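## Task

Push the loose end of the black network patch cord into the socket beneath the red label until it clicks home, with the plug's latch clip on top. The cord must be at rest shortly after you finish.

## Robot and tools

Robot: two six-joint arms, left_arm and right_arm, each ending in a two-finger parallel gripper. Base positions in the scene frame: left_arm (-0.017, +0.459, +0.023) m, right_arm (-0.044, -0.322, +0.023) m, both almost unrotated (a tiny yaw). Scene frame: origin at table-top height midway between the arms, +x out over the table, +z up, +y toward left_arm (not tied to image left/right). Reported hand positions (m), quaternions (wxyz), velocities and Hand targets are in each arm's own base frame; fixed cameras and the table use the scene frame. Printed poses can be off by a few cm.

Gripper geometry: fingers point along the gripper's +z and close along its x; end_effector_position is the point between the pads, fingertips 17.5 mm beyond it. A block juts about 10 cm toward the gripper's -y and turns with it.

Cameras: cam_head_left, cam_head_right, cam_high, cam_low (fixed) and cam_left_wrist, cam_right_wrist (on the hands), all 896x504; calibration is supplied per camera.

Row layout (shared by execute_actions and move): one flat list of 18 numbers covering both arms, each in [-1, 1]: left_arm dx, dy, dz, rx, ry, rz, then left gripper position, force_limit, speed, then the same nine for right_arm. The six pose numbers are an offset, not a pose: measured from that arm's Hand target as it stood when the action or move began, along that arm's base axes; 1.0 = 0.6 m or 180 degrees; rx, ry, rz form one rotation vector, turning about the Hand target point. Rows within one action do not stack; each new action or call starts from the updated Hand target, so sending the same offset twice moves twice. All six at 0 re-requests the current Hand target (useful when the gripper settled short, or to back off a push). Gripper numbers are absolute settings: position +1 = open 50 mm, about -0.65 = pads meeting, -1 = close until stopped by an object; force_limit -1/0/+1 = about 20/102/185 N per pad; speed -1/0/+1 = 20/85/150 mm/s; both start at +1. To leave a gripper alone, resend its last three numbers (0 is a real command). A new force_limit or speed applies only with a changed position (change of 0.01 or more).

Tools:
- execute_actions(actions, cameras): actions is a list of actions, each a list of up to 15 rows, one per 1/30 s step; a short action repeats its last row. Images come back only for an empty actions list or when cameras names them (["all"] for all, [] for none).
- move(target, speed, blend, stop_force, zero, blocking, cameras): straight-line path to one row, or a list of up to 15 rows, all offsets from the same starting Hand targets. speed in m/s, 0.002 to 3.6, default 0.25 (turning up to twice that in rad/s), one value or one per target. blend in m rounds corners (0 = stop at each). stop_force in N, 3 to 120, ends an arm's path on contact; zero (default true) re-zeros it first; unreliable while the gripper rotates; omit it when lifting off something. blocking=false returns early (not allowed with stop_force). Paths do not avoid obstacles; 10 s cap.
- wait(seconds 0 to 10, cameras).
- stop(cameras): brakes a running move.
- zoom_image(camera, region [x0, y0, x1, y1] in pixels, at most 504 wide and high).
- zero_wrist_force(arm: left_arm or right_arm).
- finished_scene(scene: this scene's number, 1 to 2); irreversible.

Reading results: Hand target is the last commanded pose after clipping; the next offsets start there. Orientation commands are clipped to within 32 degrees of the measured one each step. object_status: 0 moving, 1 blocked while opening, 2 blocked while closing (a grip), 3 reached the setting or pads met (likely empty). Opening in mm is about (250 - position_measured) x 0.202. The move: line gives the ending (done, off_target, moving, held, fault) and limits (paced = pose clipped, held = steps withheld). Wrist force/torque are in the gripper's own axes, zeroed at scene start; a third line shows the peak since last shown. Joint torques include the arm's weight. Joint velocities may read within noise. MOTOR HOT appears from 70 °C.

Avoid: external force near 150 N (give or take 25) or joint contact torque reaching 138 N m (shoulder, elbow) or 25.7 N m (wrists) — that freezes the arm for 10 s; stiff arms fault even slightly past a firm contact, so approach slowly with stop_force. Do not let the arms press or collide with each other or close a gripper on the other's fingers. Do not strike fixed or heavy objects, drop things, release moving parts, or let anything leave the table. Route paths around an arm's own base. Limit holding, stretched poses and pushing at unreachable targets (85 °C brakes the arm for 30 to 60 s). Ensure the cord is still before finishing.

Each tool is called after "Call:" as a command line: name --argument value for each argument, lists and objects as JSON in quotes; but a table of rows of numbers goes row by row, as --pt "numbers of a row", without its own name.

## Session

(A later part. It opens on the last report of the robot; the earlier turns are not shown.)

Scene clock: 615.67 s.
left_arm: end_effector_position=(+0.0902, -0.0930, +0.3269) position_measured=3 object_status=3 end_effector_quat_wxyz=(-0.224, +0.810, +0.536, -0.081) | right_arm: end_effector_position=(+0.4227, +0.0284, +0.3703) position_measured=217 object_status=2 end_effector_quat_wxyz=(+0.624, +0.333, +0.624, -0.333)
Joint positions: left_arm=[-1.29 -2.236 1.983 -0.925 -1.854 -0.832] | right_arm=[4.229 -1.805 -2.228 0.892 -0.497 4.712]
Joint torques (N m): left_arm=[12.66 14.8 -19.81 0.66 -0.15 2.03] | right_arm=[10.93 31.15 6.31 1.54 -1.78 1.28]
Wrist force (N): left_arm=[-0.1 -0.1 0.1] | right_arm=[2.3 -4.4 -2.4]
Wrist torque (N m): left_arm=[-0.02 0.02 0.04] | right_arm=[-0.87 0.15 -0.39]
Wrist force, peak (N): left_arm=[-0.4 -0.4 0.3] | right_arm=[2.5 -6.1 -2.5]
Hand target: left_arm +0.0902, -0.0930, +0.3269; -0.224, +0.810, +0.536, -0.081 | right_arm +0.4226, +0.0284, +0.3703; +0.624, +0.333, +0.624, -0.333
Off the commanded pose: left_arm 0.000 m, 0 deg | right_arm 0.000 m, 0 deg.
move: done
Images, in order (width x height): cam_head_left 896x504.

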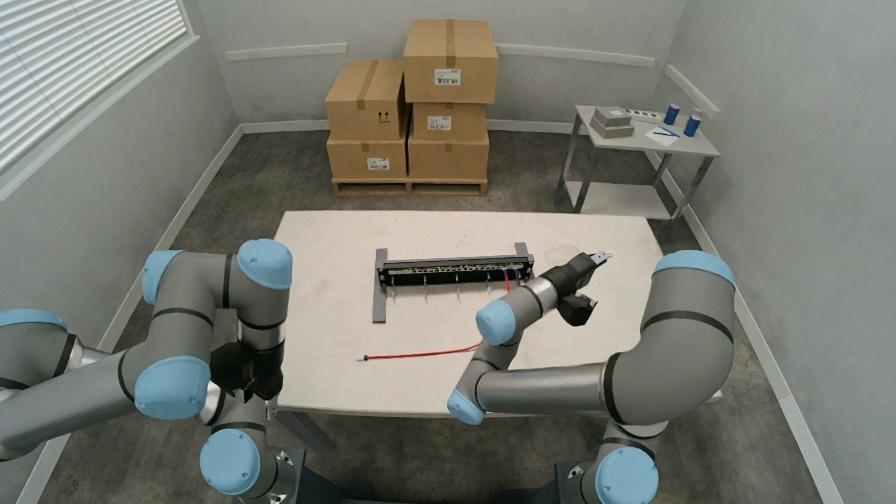

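Call:
move --pt "0 0 0 0 0 0 1 1 1 -0.026 -0.0489 -0.1258 0.0531 0.0584 0.0205 -1 -0.5 -0.6" --pt "0 0 0 0 0 0 1 1 1 -0.0189 -0.0356 -0.2623 0.0927 0.1019 0.0771 -1 -0.5 -0.6" --pt "0 0 0 0 0 0 1 1 1 0.0192 0.0361 -0.3732 0.1081 0.1189 0.1558 -1 -0.5 -0.6" --pt "0 0 0 0 0 0 1 1 1 0.0782 0.1472 -0.4287 0.0946 0.1041 0.2362 -1 -0.5 -0.6" --pt "0 0 0 0 0 0 1 1 1 0.1422 0.2677 -0.4135 0.0551 0.0606 0.2961 -1 -0.5 -0.6" --pt "0 0 0 0 0 0 1 1 1 0.1942 0.3656 -0.3323 0 0 0.3183 -1 -0.5 -0.6" --speed 0.15 --blend 0.01 --cameras '["cam_head_left","cam_right_wrist","cam_high"]'

Scene clock: 642.40 s.
left_arm: end_effector_position=(+0.0902, -0.0930, +0.3269) position_measured=3 object_status=3 end_effector_quat_wxyz=(-0.224, +0.810, +0.536, -0.081) | right_arm: end_effector_position=(+0.5391, +0.2477, +0.1708) position_measured=217 object_status=2 end_effector_quat_wxyz=(+0.707, -0.007, +0.707, +0.007)
Joint positions: left_arm=[-1.29 -2.236 1.983 -0.925 -1.854 -0.832] | right_arm=[4.223 -1.807 -2.226 4.032 -0.509 1.571]
Joint torques (N m): left_arm=[12.31 14.52 -19.64 0.66 -0.23 1.8] | right_arm=[8.11 33.47 21.33 2.43 2.18 -1.9]
Wrist force (N): left_arm=[-0.2 -0.2 0.0] | right_arm=[2.4 -5.0 -2.4]
Wrist torque (N m): left_arm=[-0.04 0.04 0.03] | right_arm=[-0.95 0.16 -0.59]
Wrist force, peak (N): left_arm=[-0.6 -0.4 0.3] | right_arm=[2.5 -5.0 -2.8]
Hand target: left_arm +0.0902, -0.0930, +0.3269; -0.224, +0.810, +0.536, -0.081 | right_arm +0.5391, +0.2478, +0.1709; +0.707, -0.007, +0.707, +0.007
Off the commanded pose: left_arm 0.000 m, 0 deg | right_arm 0.000 m, 0 deg.
move: done
camera_calibration:
cam_right_wrist: T_world_to_cam=[[0.00211026, -0.00721633, -0.999972, 0.17626], [-0.348869, 0.937141, -0.00749914, -0.0231445], [0.937169, 0.348875, -0.000539947, -0.464936], [0, 0, 0, 1]] pos_world=[0.427277, 0.185166, 0.175831]
Images, in order (width x height): cam_head_left 896x504, cam_high 896x504, cam_right_wrist 896x504.

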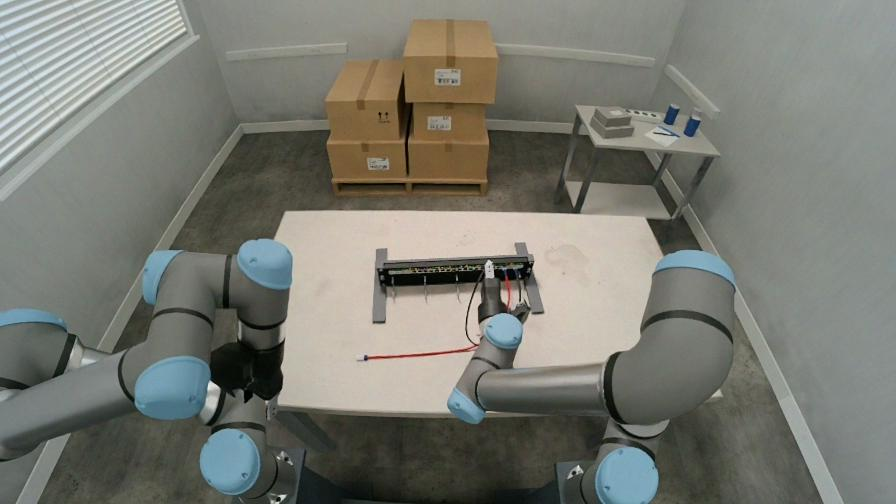

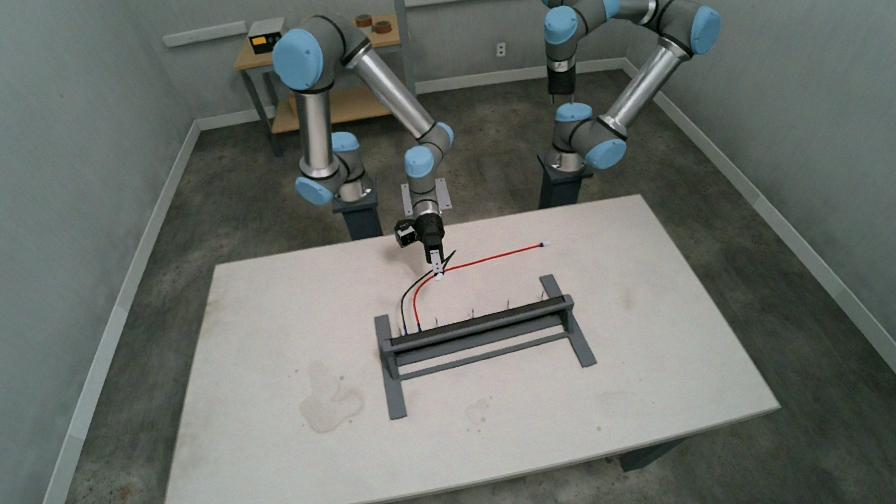

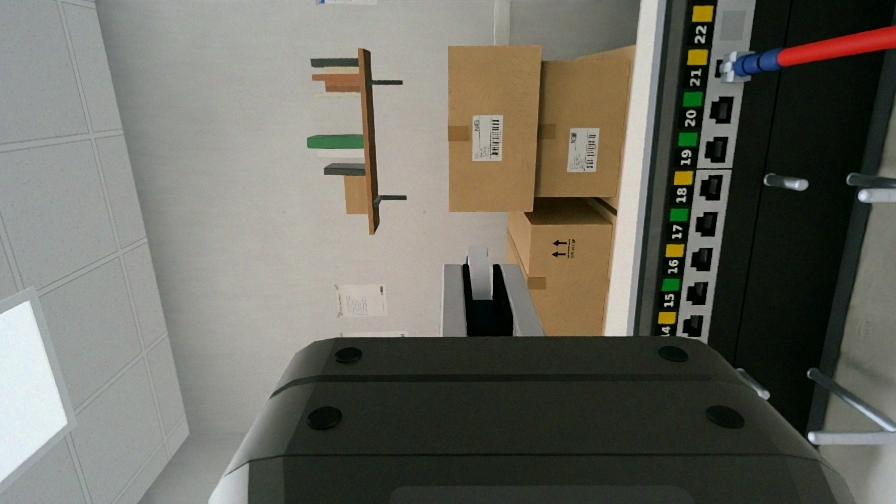

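Call:
move --target '[0,0,0,0,0,0, 1, 1, 1, -0.0217,0.227,-0.118,0,0,0.1936,-1,-0.5,-0.6]' --speed 0.2 --cameras '["cam_head_left","cam_right_wrist","cam_head_right"]'

Call:
zoom_image --camera "cam_right_wrist" --region '[420, 80, 760, 340]'

Scene clock: 668.20 s.
left_arm: end_effector_position=(+0.0902, -0.0930, +0.3269) position_measured=3 object_status=3 end_effector_quat_wxyz=(-0.224, +0.810, +0.536, -0.081) | right_arm: end_effector_position=(+0.5262, +0.3839, +0.1002) position_measured=217 object_status=2 end_effector_quat_wxyz=(+0.673, -0.218, +0.673, +0.218)
Joint positions: left_arm=[-1.29 -2.236 1.983 -0.925 -1.854 -0.832] | right_arm=[4.12 -2.018 -2.203 4.221 -1.22 1.571]
Joint torques (N m): left_arm=[12.6 14.14 -20 0.58 -0.41 1.83] | right_arm=[10.24 34.13 5.11 -0.22 -1.84 -1.99]
Wrist force (N): left_arm=[-0.3 -0.2 0.2] | right_arm=[2.6 -4.6 -2.6]
Wrist torque (N m): left_arm=[-0.04 0.05 0.03] | right_arm=[-0.87 0.19 -0.50]
Wrist force, peak (N): left_arm=[-0.4 -0.4 0.4] | right_arm=[2.2 -5.6 -2.5]
Hand target: left_arm +0.0902, -0.0930, +0.3269; -0.224, +0.810, +0.536, -0.081 | right_arm +0.5261, +0.3840, +0.1001; +0.672, -0.218, +0.673, +0.219
Off the commanded pose: left_arm 0.000 m, 0 deg | right_arm 0.000 m, 0 deg.
move: done
camera_calibration:
cam_right_wrist: T_world_to_cam=[[0.00591929, -0.00427592, -0.999973, 0.103496], [-0.821624, 0.569983, -0.00730083, 0.233845], [0.569999, 0.821646, -0.00013931, -0.488684], [0, 0, 0, 1]] pos_world=[0.470069, 0.26868, 0.105133]
Images, in order (width x height): cam_head_left 896x504, cam_head_right 896x504, cam_right_wrist 896x504.

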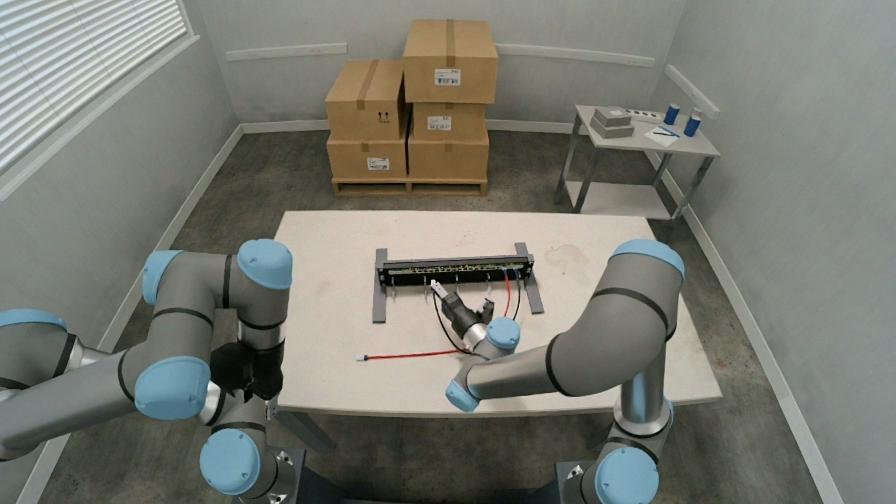

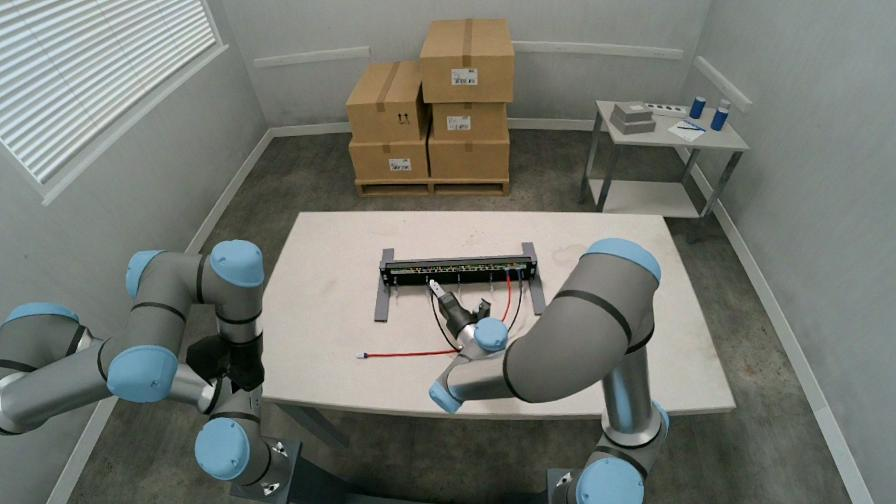

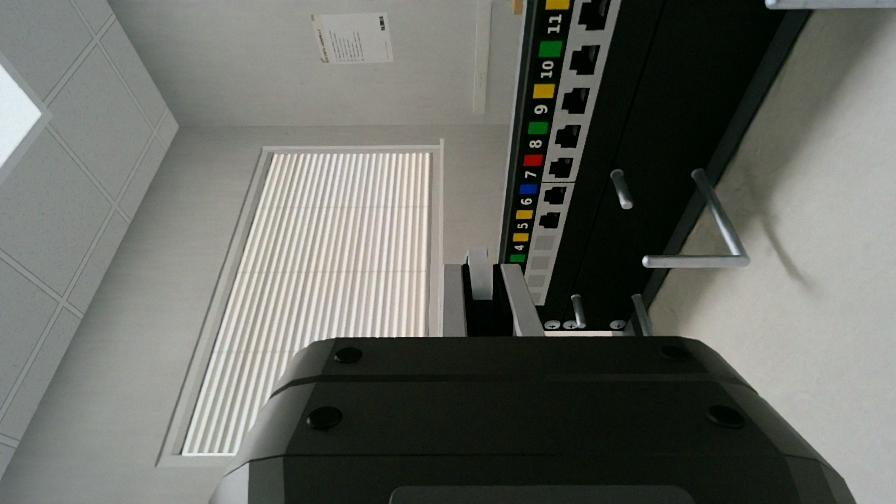

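Scaled by 1.482 from the camera's 896x504 image, which has a finer 1280x720 frame.

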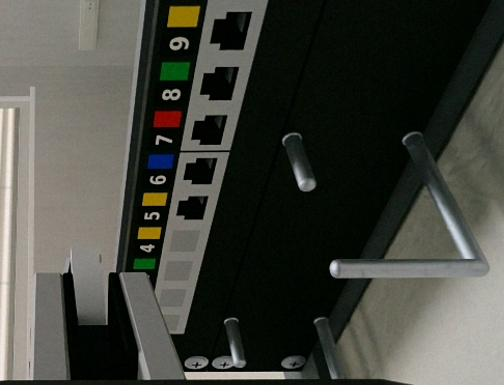

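Call:
zoom_image --camera "cam_right_wrist" --region '[510, 120, 610, 240]'

Call:
zoom_image --camera "cam_right_wrist" --region '[420, 230, 540, 340]'

Scaled by 4.200 from the camera's 896x504 image, which has a finer 1280x720 frame.

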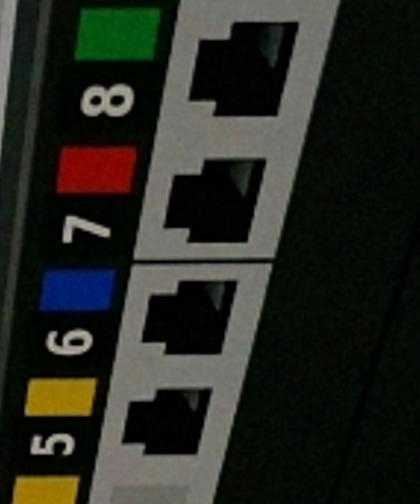

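Scaled by 4.200 from the camera's 896x504 image, which has a finer 1280x720 frame.

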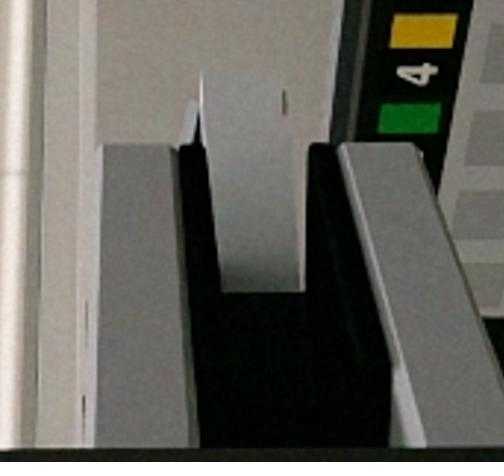

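Call:
move --target '[0,0,0,0,0,0, 1, 1, 1, 0.056,0.0223,-0.06,0,0,0,-1,-0.5,-0.6]' --speed 0.12 --cameras '["cam_head_left","cam_right_wrist","cam_head_right"]'

Call:
zoom_image --camera "cam_right_wrist" --region '[440, 140, 600, 310]'

Call:
zoom_image --camera "cam_head_right" --region '[380, 240, 500, 310]'

Scene clock: 734.27 s.
left_arm: end_effector_position=(+0.0902, -0.0930, +0.3269) position_measured=3 object_status=3 end_effector_quat_wxyz=(-0.224, +0.810, +0.536, -0.081) | right_arm: end_effector_position=(+0.5597, +0.3973, +0.0642) position_measured=217 object_status=2 end_effector_quat_wxyz=(+0.672, -0.218, +0.673, +0.219)
Joint positions: left_arm=[-1.29 -2.236 1.983 -0.925 -1.854 -0.832] | right_arm=[4.069 -2.156 -2.105 4.261 -1.271 1.571]
Joint torques (N m): left_arm=[12.56 14.3 -20.31 0.55 -0.57 1.7] | right_arm=[9.53 33.49 12.09 -0.1 2.11 0.17]
Wrist force (N): left_arm=[-0.3 -0.2 0.1] | right_arm=[2.7 -4.5 -2.4]
Wrist torque (N m): left_arm=[-0.03 0.06 0.03] | right_arm=[-0.86 0.15 -0.49]
Wrist force, peak (N): left_arm=[-0.5 -0.1 0.4] | right_arm=[4.0 -4.9 -1.4]
Hand target: left_arm +0.0902, -0.0930, +0.3269; -0.224, +0.810, +0.536, -0.081 | right_arm +0.5597, +0.3974, +0.0641; +0.672, -0.218, +0.673, +0.219
Off the commanded pose: left_arm 0.000 m, 0 deg | right_arm 0.000 m, 0 deg.
move: done
camera_calibration:
cam_right_wrist: T_world_to_cam=[[0.00592083, -0.00427371, -0.999973, 0.0674544], [-0.82183, 0.569686, -0.00730078, 0.253737], [0.569702, 0.821851, -0.000139242, -0.51876], [0, 0, 0, 1]] pos_world=[0.503668, 0.282081, 0.0692329]
Images, in order (width x height): cam_head_left 896x504, cam_head_right 896x504, cam_right_wrist 896x504.

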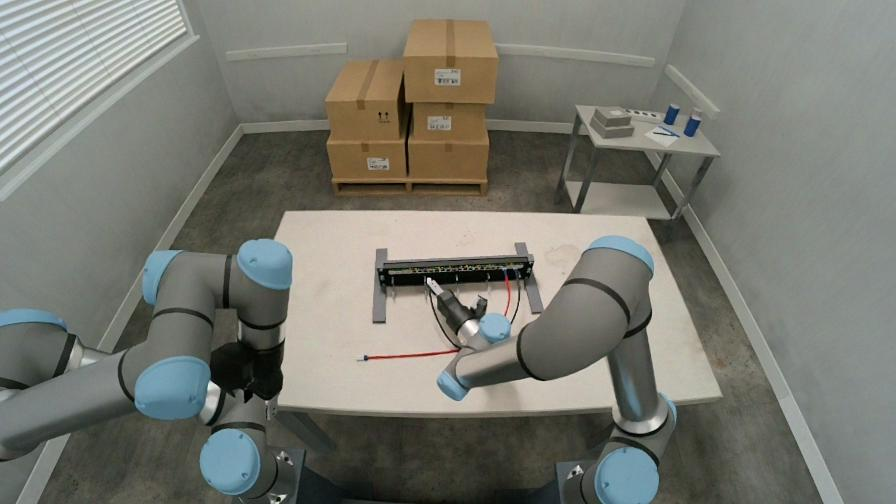

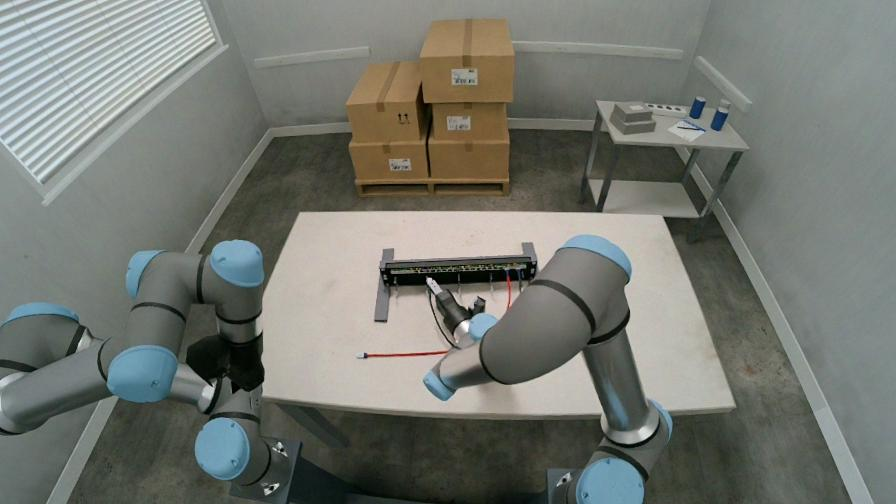

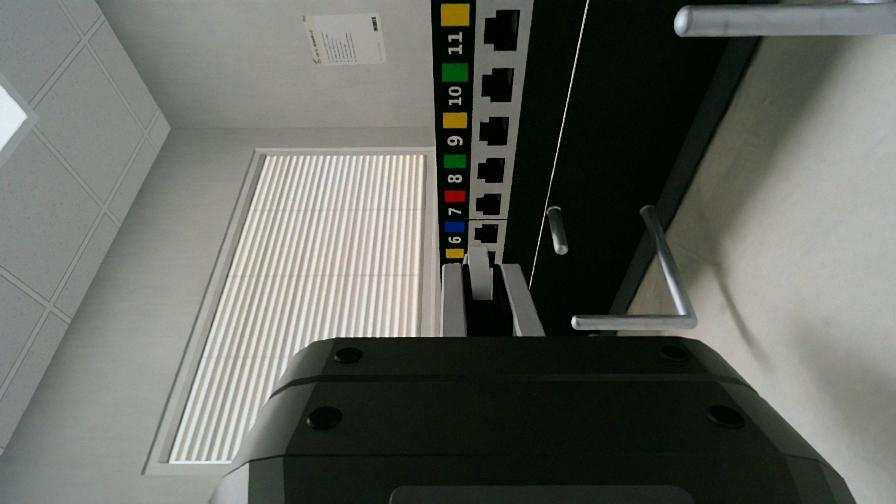

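Scaled by 2.965 from the camera's 896x504 image, which has a finer 1280x720 frame.

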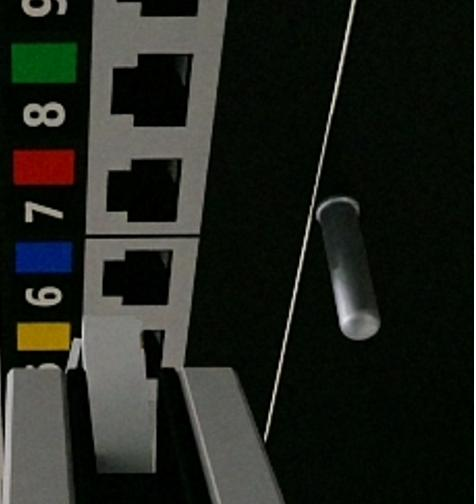

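Scaled by 4.200 from the camera's 896x504 image, which has a finer 1280x720 frame.

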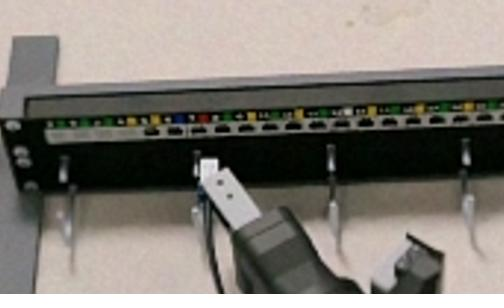

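Call:
move --target '[0,0,0,0,0,0, 1, 1, 1, 0.0283,0.0178,-0.0125,0,0,0,-1,-0.5,-0.6]' --speed 0.08 --stop_force 10 --cameras '["cam_right_wrist","cam_head_right"]'

Call:
zoom_image --camera "cam_right_wrist" --region '[420, 190, 540, 310]'

Call:
zoom_image --camera "cam_head_right" --region '[400, 255, 460, 295]'

Scene clock: 765.27 s.
left_arm: end_effector_position=(+0.0902, -0.0930, +0.3269) position_measured=3 object_status=3 end_effector_quat_wxyz=(-0.224, +0.810, +0.536, -0.081) | right_arm: end_effector_position=(+0.5767, +0.4080, +0.0566) position_measured=217 object_status=2 end_effector_quat_wxyz=(+0.672, -0.218, +0.673, +0.219)
Joint positions: left_arm=[-1.29 -2.236 1.983 -0.925 -1.854 -0.832] | right_arm=[4.053 -2.199 -2.044 4.244 -1.288 1.571]
Joint torques (N m): left_arm=[12.1 14.55 -20.32 0.6 -0.68 1.67] | right_arm=[10.41 45.56 5.72 5.09 2.17 -1.61]
Wrist force (N): left_arm=[-0.1 0.0 0.0] | right_arm=[2.2 -4.1 -2.7]
Wrist torque (N m): left_arm=[0.00 0.02 0.03] | right_arm=[-0.77 0.26 -0.47]
Wrist force, peak (N): left_arm=[-0.6 0.1 0.2] | right_arm=[2.8 -5.0 -2.6]
Hand target: left_arm +0.0902, -0.0930, +0.3269; -0.224, +0.810, +0.536, -0.081 | right_arm +0.5767, +0.4080, +0.0566; +0.672, -0.218, +0.673, +0.219
Off the commanded pose: left_arm 0.000 m, 0 deg | right_arm 0.000 m, 0 deg.
move: done
camera_calibration:
cam_right_wrist: T_world_to_cam=[[0.00586354, -0.00435566, -0.999973, 0.059853], [-0.82183, 0.569686, -0.00730039, 0.261557], [0.569702, 0.821851, -0.000239236, -0.537233], [0, 0, 0, 1]] pos_world=[0.520668, 0.292781, 0.0616323]
Images, in order (width x height): cam_head_right 896x504, cam_right_wrist 896x504.

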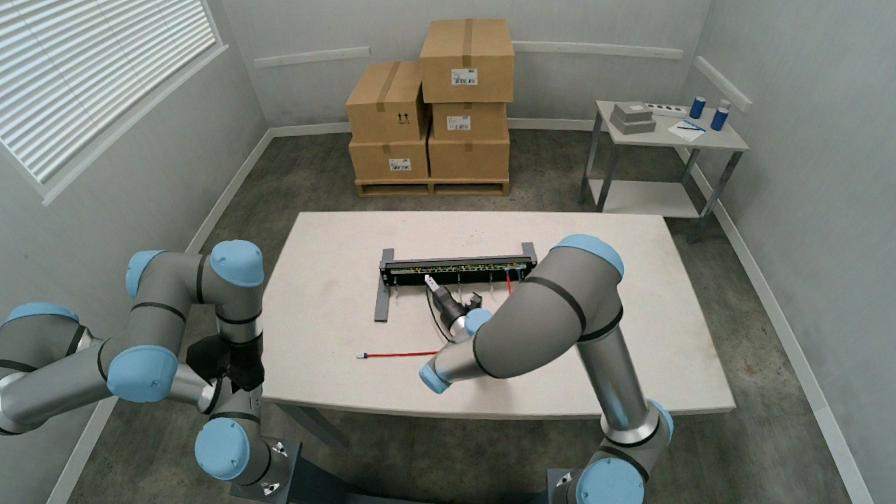

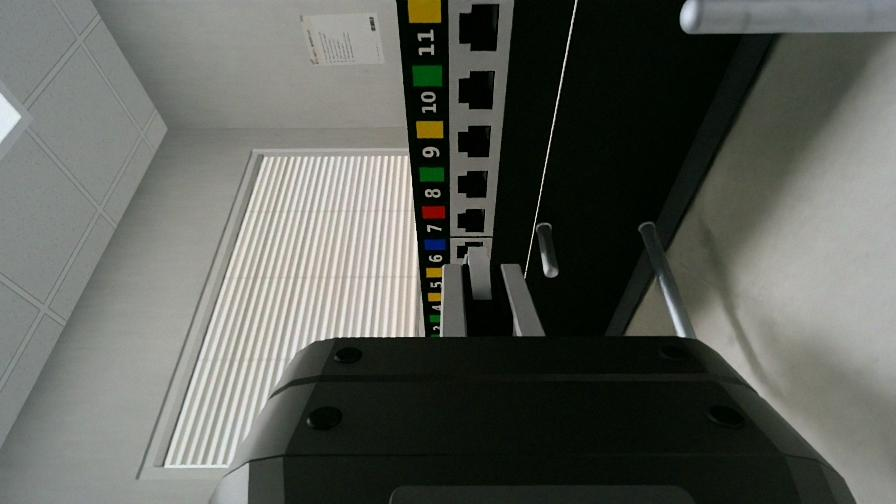

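Scaled by 4.200 from the camera's 896x504 image, which has a finer 1280x720 frame.

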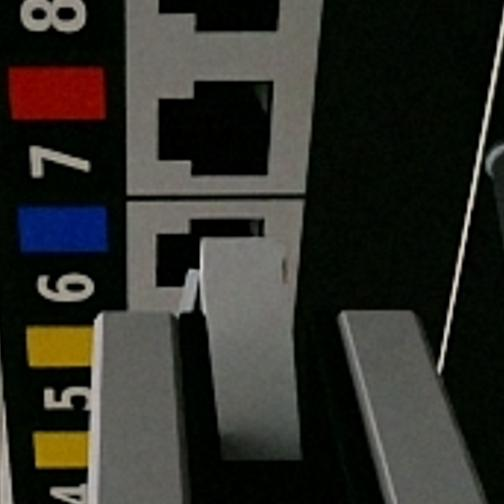

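Scaled by 8.400 from the camera's 896x504 image, which has a finer 1280x720 frame.

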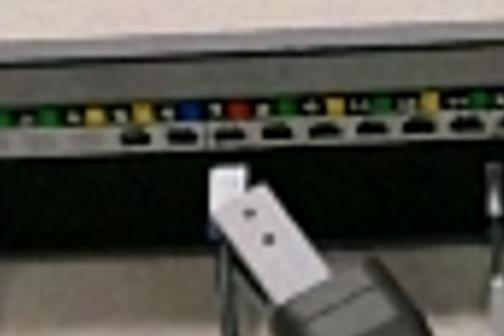

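Call:
move --target '[0,0,0,0,0,0, 1, 1, 1, 0.0267,0.0095,0,0,0,0,-1,-0.5,-0.6]' --speed 0.05 --stop_force 8 --cameras '["cam_right_wrist","cam_head_right","cam_head_left"]'

Call:
zoom_image --camera "cam_right_wrist" --region '[440, 210, 520, 300]'

Call:
zoom_image --camera "cam_head_right" --region '[400, 255, 460, 295]'

Call:
zoom_image --camera "cam_head_left" --region '[400, 255, 460, 295]'

Scene clock: 807.37 s.
left_arm: end_effector_position=(+0.0902, -0.0930, +0.3269) position_measured=3 object_status=3 end_effector_quat_wxyz=(-0.224, +0.810, +0.536, -0.081) | right_arm: end_effector_position=(+0.5927, +0.4137, +0.0566) position_measured=217 object_status=2 end_effector_quat_wxyz=(+0.672, -0.218, +0.673, +0.219)
Joint positions: left_arm=[-1.29 -2.236 1.983 -0.925 -1.854 -0.832] | right_arm=[4.032 -2.22 -1.994 4.215 -1.309 1.571]
Joint torques (N m): left_arm=[13.19 13.88 -20.97 0.57 -0.82 1.64] | right_arm=[9.65 47.35 5.18 5.06 2.29 -0.51]
Wrist force (N): left_arm=[0.0 -0.2 0.3] | right_arm=[2.6 -4.5 -2.4]
Wrist torque (N m): left_arm=[-0.04 0.00 0.03] | right_arm=[-0.87 0.21 -0.49]
Wrist force, peak (N): left_arm=[-0.7 0.3 0.1] | right_arm=[3.0 -4.7 -2.8]
Hand target: left_arm +0.0902, -0.0930, +0.3269; -0.224, +0.810, +0.536, -0.081 | right_arm +0.5927, +0.4137, +0.0566; +0.672, -0.218, +0.673, +0.219
Off the commanded pose: left_arm 0.000 m, 0 deg | right_arm 0.000 m, 0 deg.
move: done
camera_calibration:
cam_right_wrist: T_world_to_cam=[[0.00586354, -0.00435566, -0.999973, 0.059784], [-0.82183, 0.569686, -0.00730039, 0.271459], [0.569702, 0.821851, -0.000239236, -0.551033], [0, 0, 0, 1]] pos_world=[0.536668, 0.298481, 0.0616323]
Images, in order (width x height): cam_head_left 896x504, cam_head_right 896x504, cam_right_wrist 896x504.

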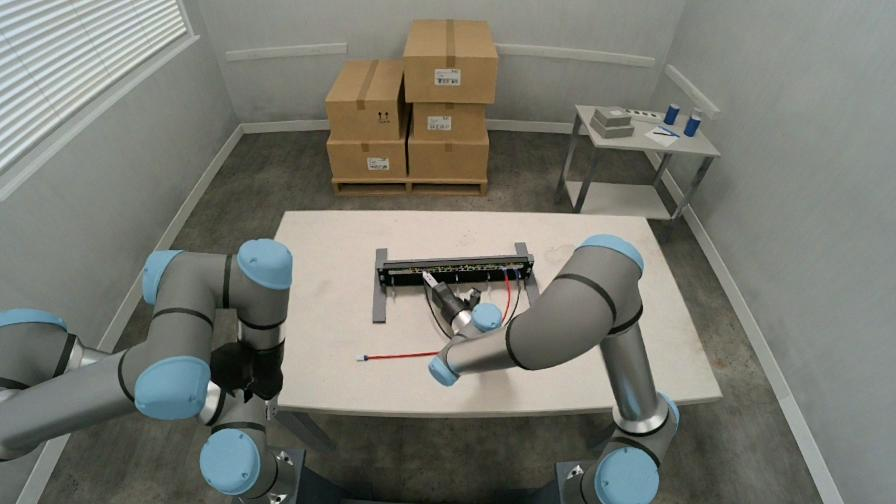

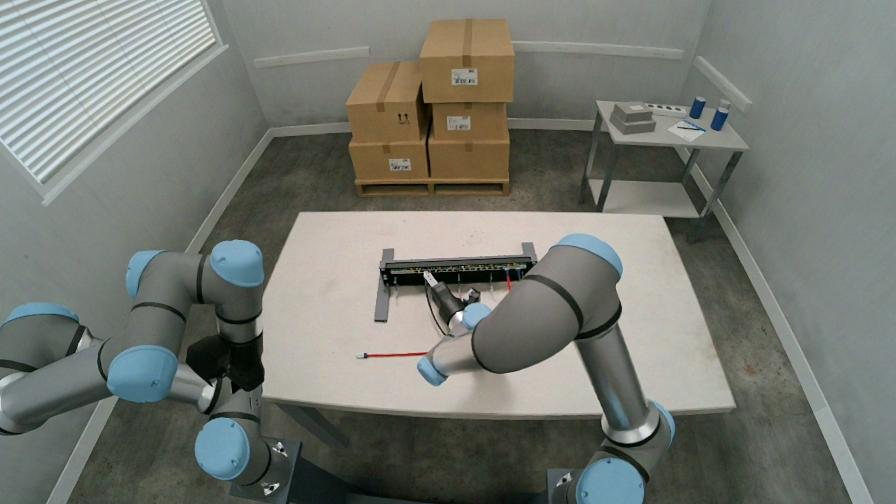

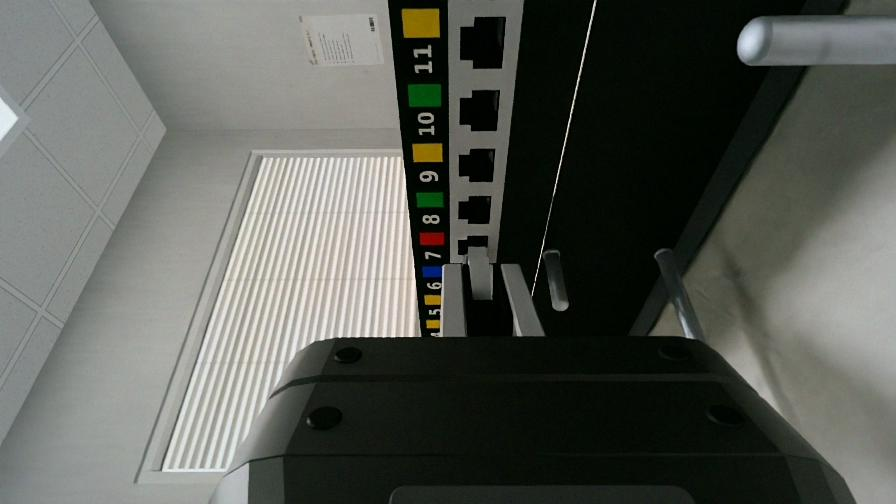

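Scaled by 5.600 from the camera's 896x504 image, which has a finer 1280x720 frame.

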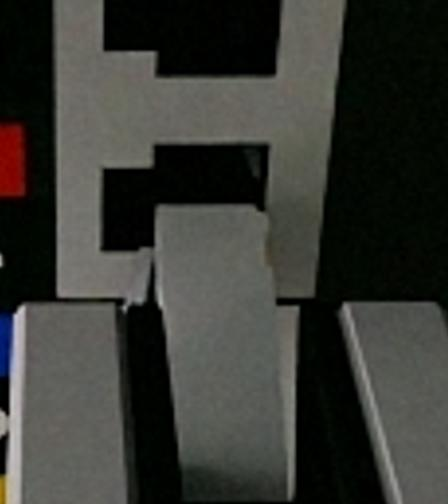

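Scaled by 8.400 from the camera's 896x504 image, which has a finer 1280x720 frame.

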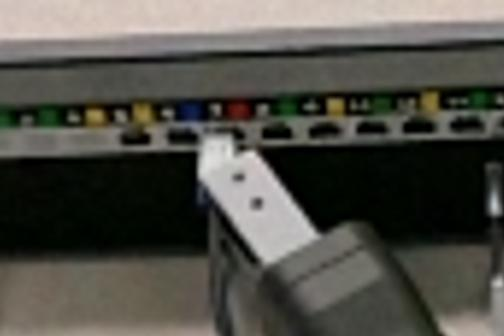

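Scaled by 8.400 from the camera's 896x504 image, which has a finer 1280x720 frame.

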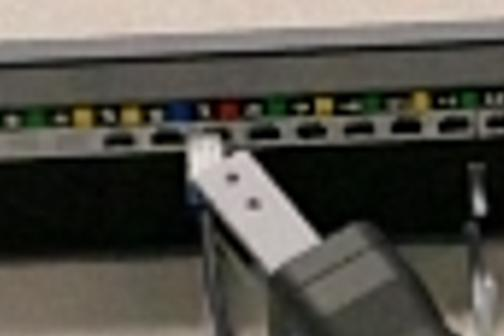

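Call:
move --target '[0,0,0,0,0,0, 1, 1, 1, -0.0027,-0.0075,0,0,0,0,-1,-0.5,-0.6]' --speed 0.05 --cameras '["cam_right_wrist","cam_head_right","cam_head_left"]'

Call:
zoom_image --camera "cam_right_wrist" --region '[440, 210, 520, 300]'

Call:
zoom_image --camera "cam_head_right" --region '[410, 260, 450, 290]'

Call:
zoom_image --camera "cam_head_left" --region '[410, 260, 450, 290]'

Scene clock: 865.07 s.
left_arm: end_effector_position=(+0.0902, -0.0930, +0.3269) position_measured=3 object_status=3 end_effector_quat_wxyz=(-0.224, +0.810, +0.536, -0.081) | right_arm: end_effector_position=(+0.5911, +0.4092, +0.0566) position_measured=217 object_status=2 end_effector_quat_wxyz=(+0.672, -0.218, +0.673, +0.219)
Joint positions: left_arm=[-1.29 -2.236 1.983 -0.925 -1.854 -0.832] | right_arm=[4.028 -2.215 -2.006 4.221 -1.312 1.571]
Joint torques (N m): left_arm=[12.4 14.34 -20.86 0.47 -0.91 1.59] | right_arm=[-3.11 39.35 17.98 3.48 -1.9 0.17]
Wrist force (N): left_arm=[-0.3 0.0 0.1] | right_arm=[2.7 -4.6 -2.3]
Wrist torque (N m): left_arm=[-0.01 0.04 0.03] | right_arm=[-0.88 0.20 -0.49]
Wrist force, peak (N): left_arm=[-0.6 0.0 0.4] | right_arm=[2.9 -4.8 -2.8]
Hand target: left_arm +0.0902, -0.0930, +0.3269; -0.224, +0.810, +0.536, -0.081 | right_arm +0.5911, +0.4092, +0.0566; +0.672, -0.218, +0.673, +0.219
Off the commanded pose: left_arm 0.000 m, 0 deg | right_arm 0.000 m, 0 deg.
move: done
camera_calibration:
cam_right_wrist: T_world_to_cam=[[0.00586354, -0.00435566, -0.999973, 0.0597744], [-0.82183, 0.569686, -0.00730039, 0.272626], [0.569702, 0.821851, -0.000239236, -0.546366], [0, 0, 0, 1]] pos_world=[0.534968, 0.293981, 0.0616323]
Images, in order (width x height): cam_head_left 896x504, cam_head_right 896x504, cam_right_wrist 896x504.

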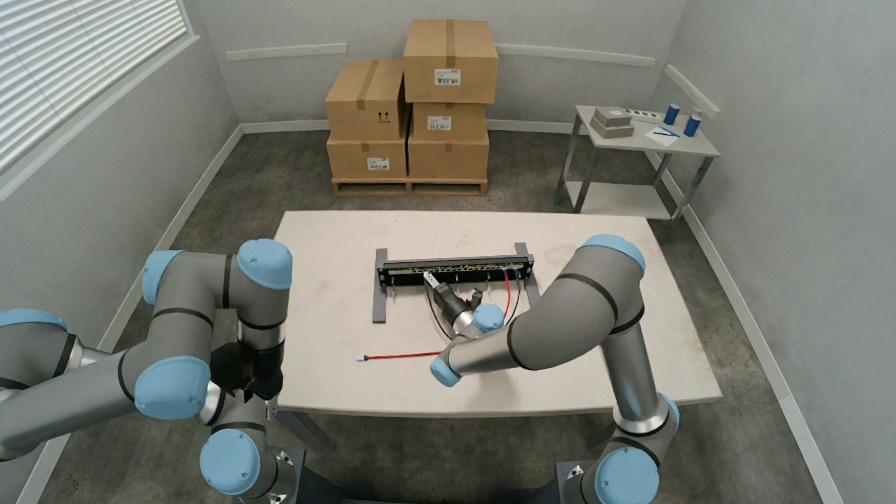

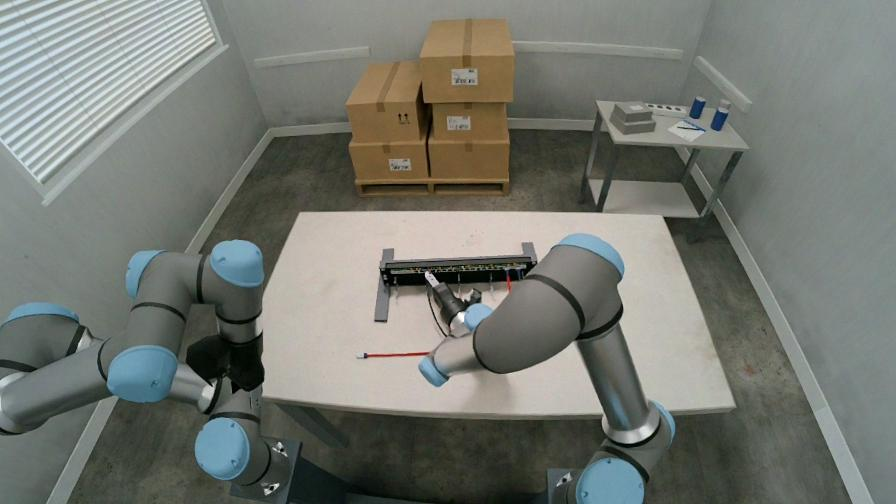

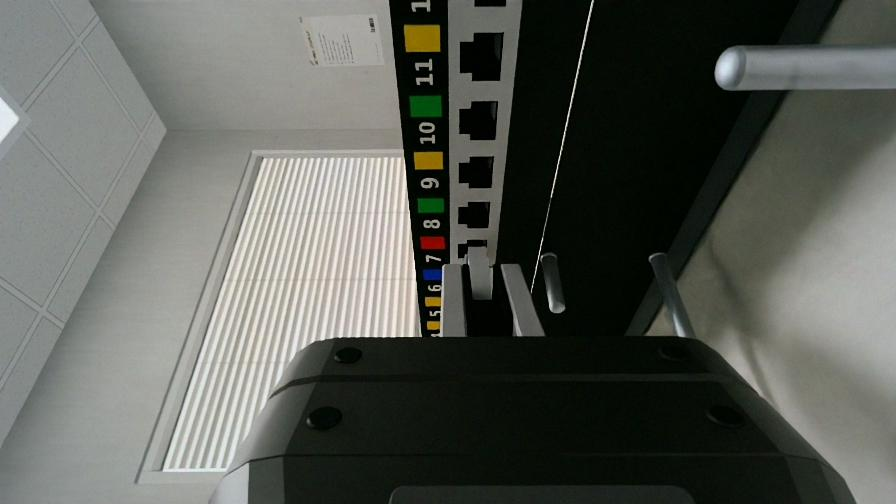

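Scaled by 5.600 from the camera's 896x504 image, which has a finer 1280x720 frame.

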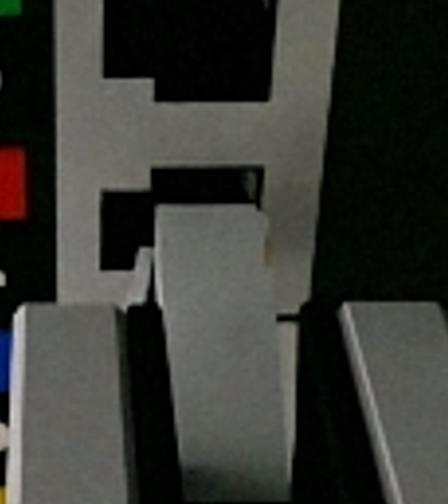

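Scaled by 12.600 from the camera's 896x504 image, which has a finer 1280x720 frame.

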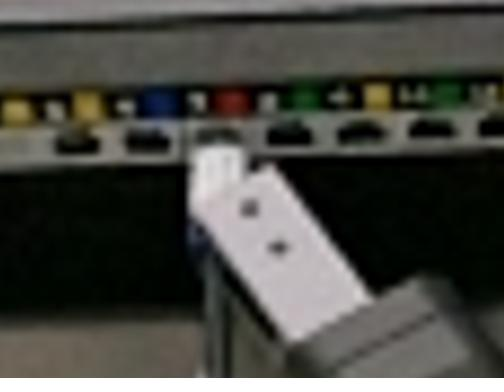

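Scaled by 12.600 from the camera's 896x504 image, which has a finer 1280x720 frame.

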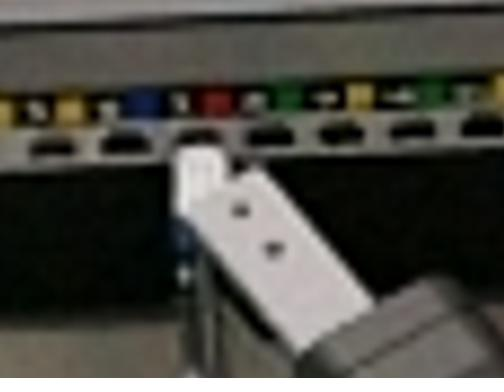

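Call:
move --target '[0,0,0,0,0,0, 1, 1, 1, 0.0199,0.0022,0,0,0,0,-1,-0.5,-0.6]' --speed 0.01 --stop_force 8 --cameras '["cam_right_wrist","cam_head_right","cam_head_left"]'

Call:
zoom_image --camera "cam_right_wrist" --region '[440, 210, 520, 300]'

Call:
zoom_image --camera "cam_head_right" --region '[410, 260, 450, 290]'

Call:
zoom_image --camera "cam_head_left" --region '[410, 260, 450, 290]'

Scene clock: 894.80 s.
left_arm: end_effector_position=(+0.0902, -0.0930, +0.3269) position_measured=3 object_status=3 end_effector_quat_wxyz=(-0.224, +0.810, +0.536, -0.081) | right_arm: end_effector_position=(+0.6026, +0.4105, +0.0566) position_measured=217 object_status=2 end_effector_quat_wxyz=(+0.672, -0.218, +0.673, +0.219)
Joint positions: left_arm=[-1.29 -2.236 1.983 -0.925 -1.854 -0.832] | right_arm=[4.01 -2.229 -1.975 4.203 -1.33 1.571]
Joint torques (N m): left_arm=[12.45 14.3 -21.18 0.46 -1.11 1.54] | right_arm=[11.57 47.21 2.3 4.19 1.1 0.42]
Wrist force (N): left_arm=[-0.2 -0.3 0.2] | right_arm=[2.3 -6.6 4.7]
Wrist torque (N m): left_arm=[-0.04 0.03 0.03] | right_arm=[-0.92 0.09 -0.49]
Wrist force, peak (N): left_arm=[-0.4 -0.5 0.1] | right_arm=[1.3 0.3 -9.5]
Hand target: left_arm +0.0902, -0.0930, +0.3269; -0.224, +0.810, +0.536, -0.081 | right_arm +0.6026, +0.4105, +0.0566; +0.672, -0.218, +0.673, +0.219
Off the commanded pose: left_arm 0.000 m, 0 deg | right_arm 0.000 m, 0 deg.
move: contact (right_arm)
camera_calibration:
cam_right_wrist: T_world_to_cam=[[0.00586354, -0.00435566, -0.999973, 0.059712], [-0.82183, 0.569686, -0.00730039, 0.281418], [0.569702, 0.821851, -0.000239236, -0.554043], [0, 0, 0, 1]] pos_world=[0.546568, 0.295281, 0.0616323]
Images, in order (width x height): cam_head_left 896x504, cam_head_right 896x504, cam_right_wrist 896x504.

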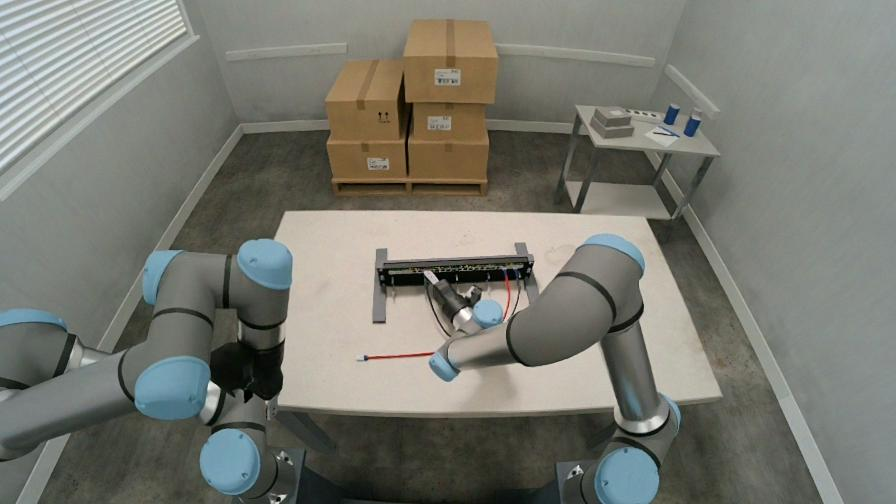

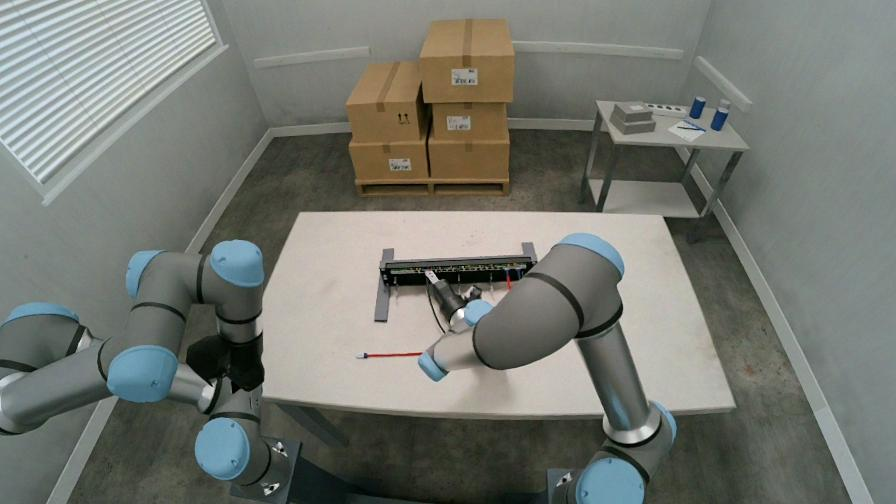

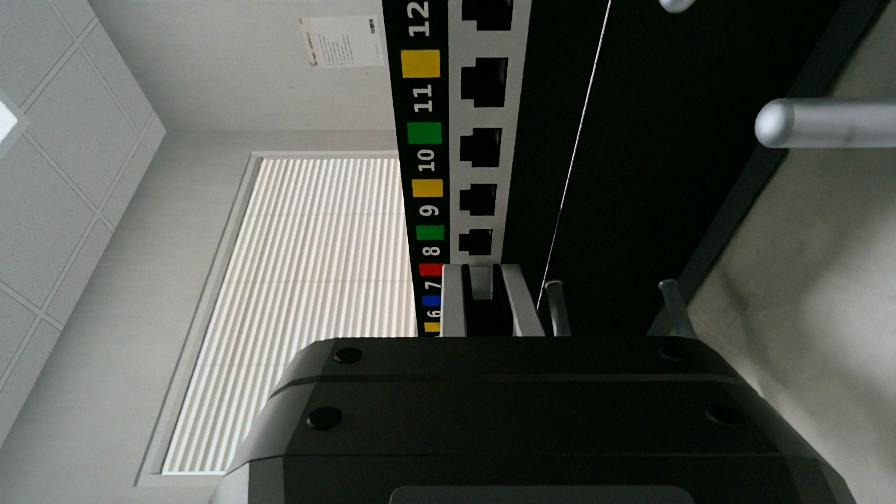

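Scaled by 5.600 from the camera's 896x504 image, which has a finer 1280x720 frame.

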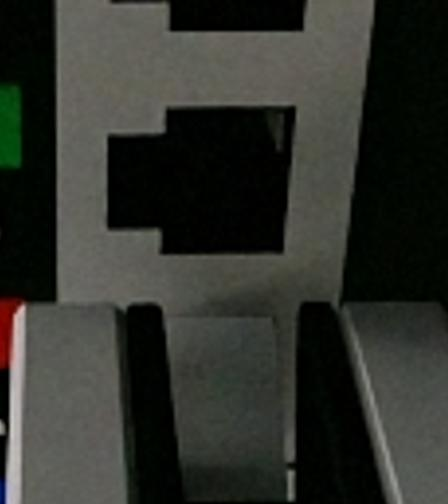

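Scaled by 12.600 from the camera's 896x504 image, which has a finer 1280x720 frame.

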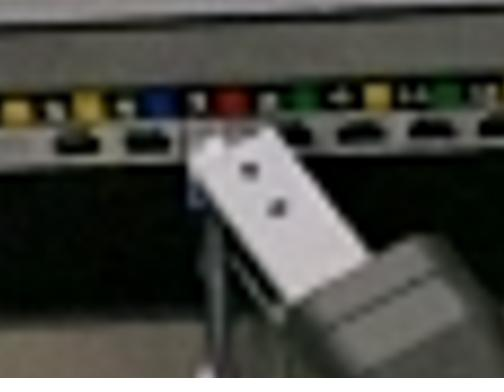

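Scaled by 12.600 from the camera's 896x504 image, which has a finer 1280x720 frame.

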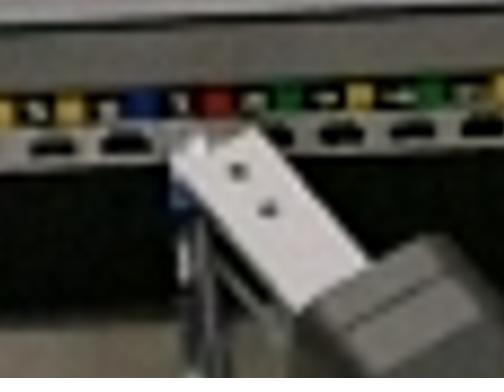

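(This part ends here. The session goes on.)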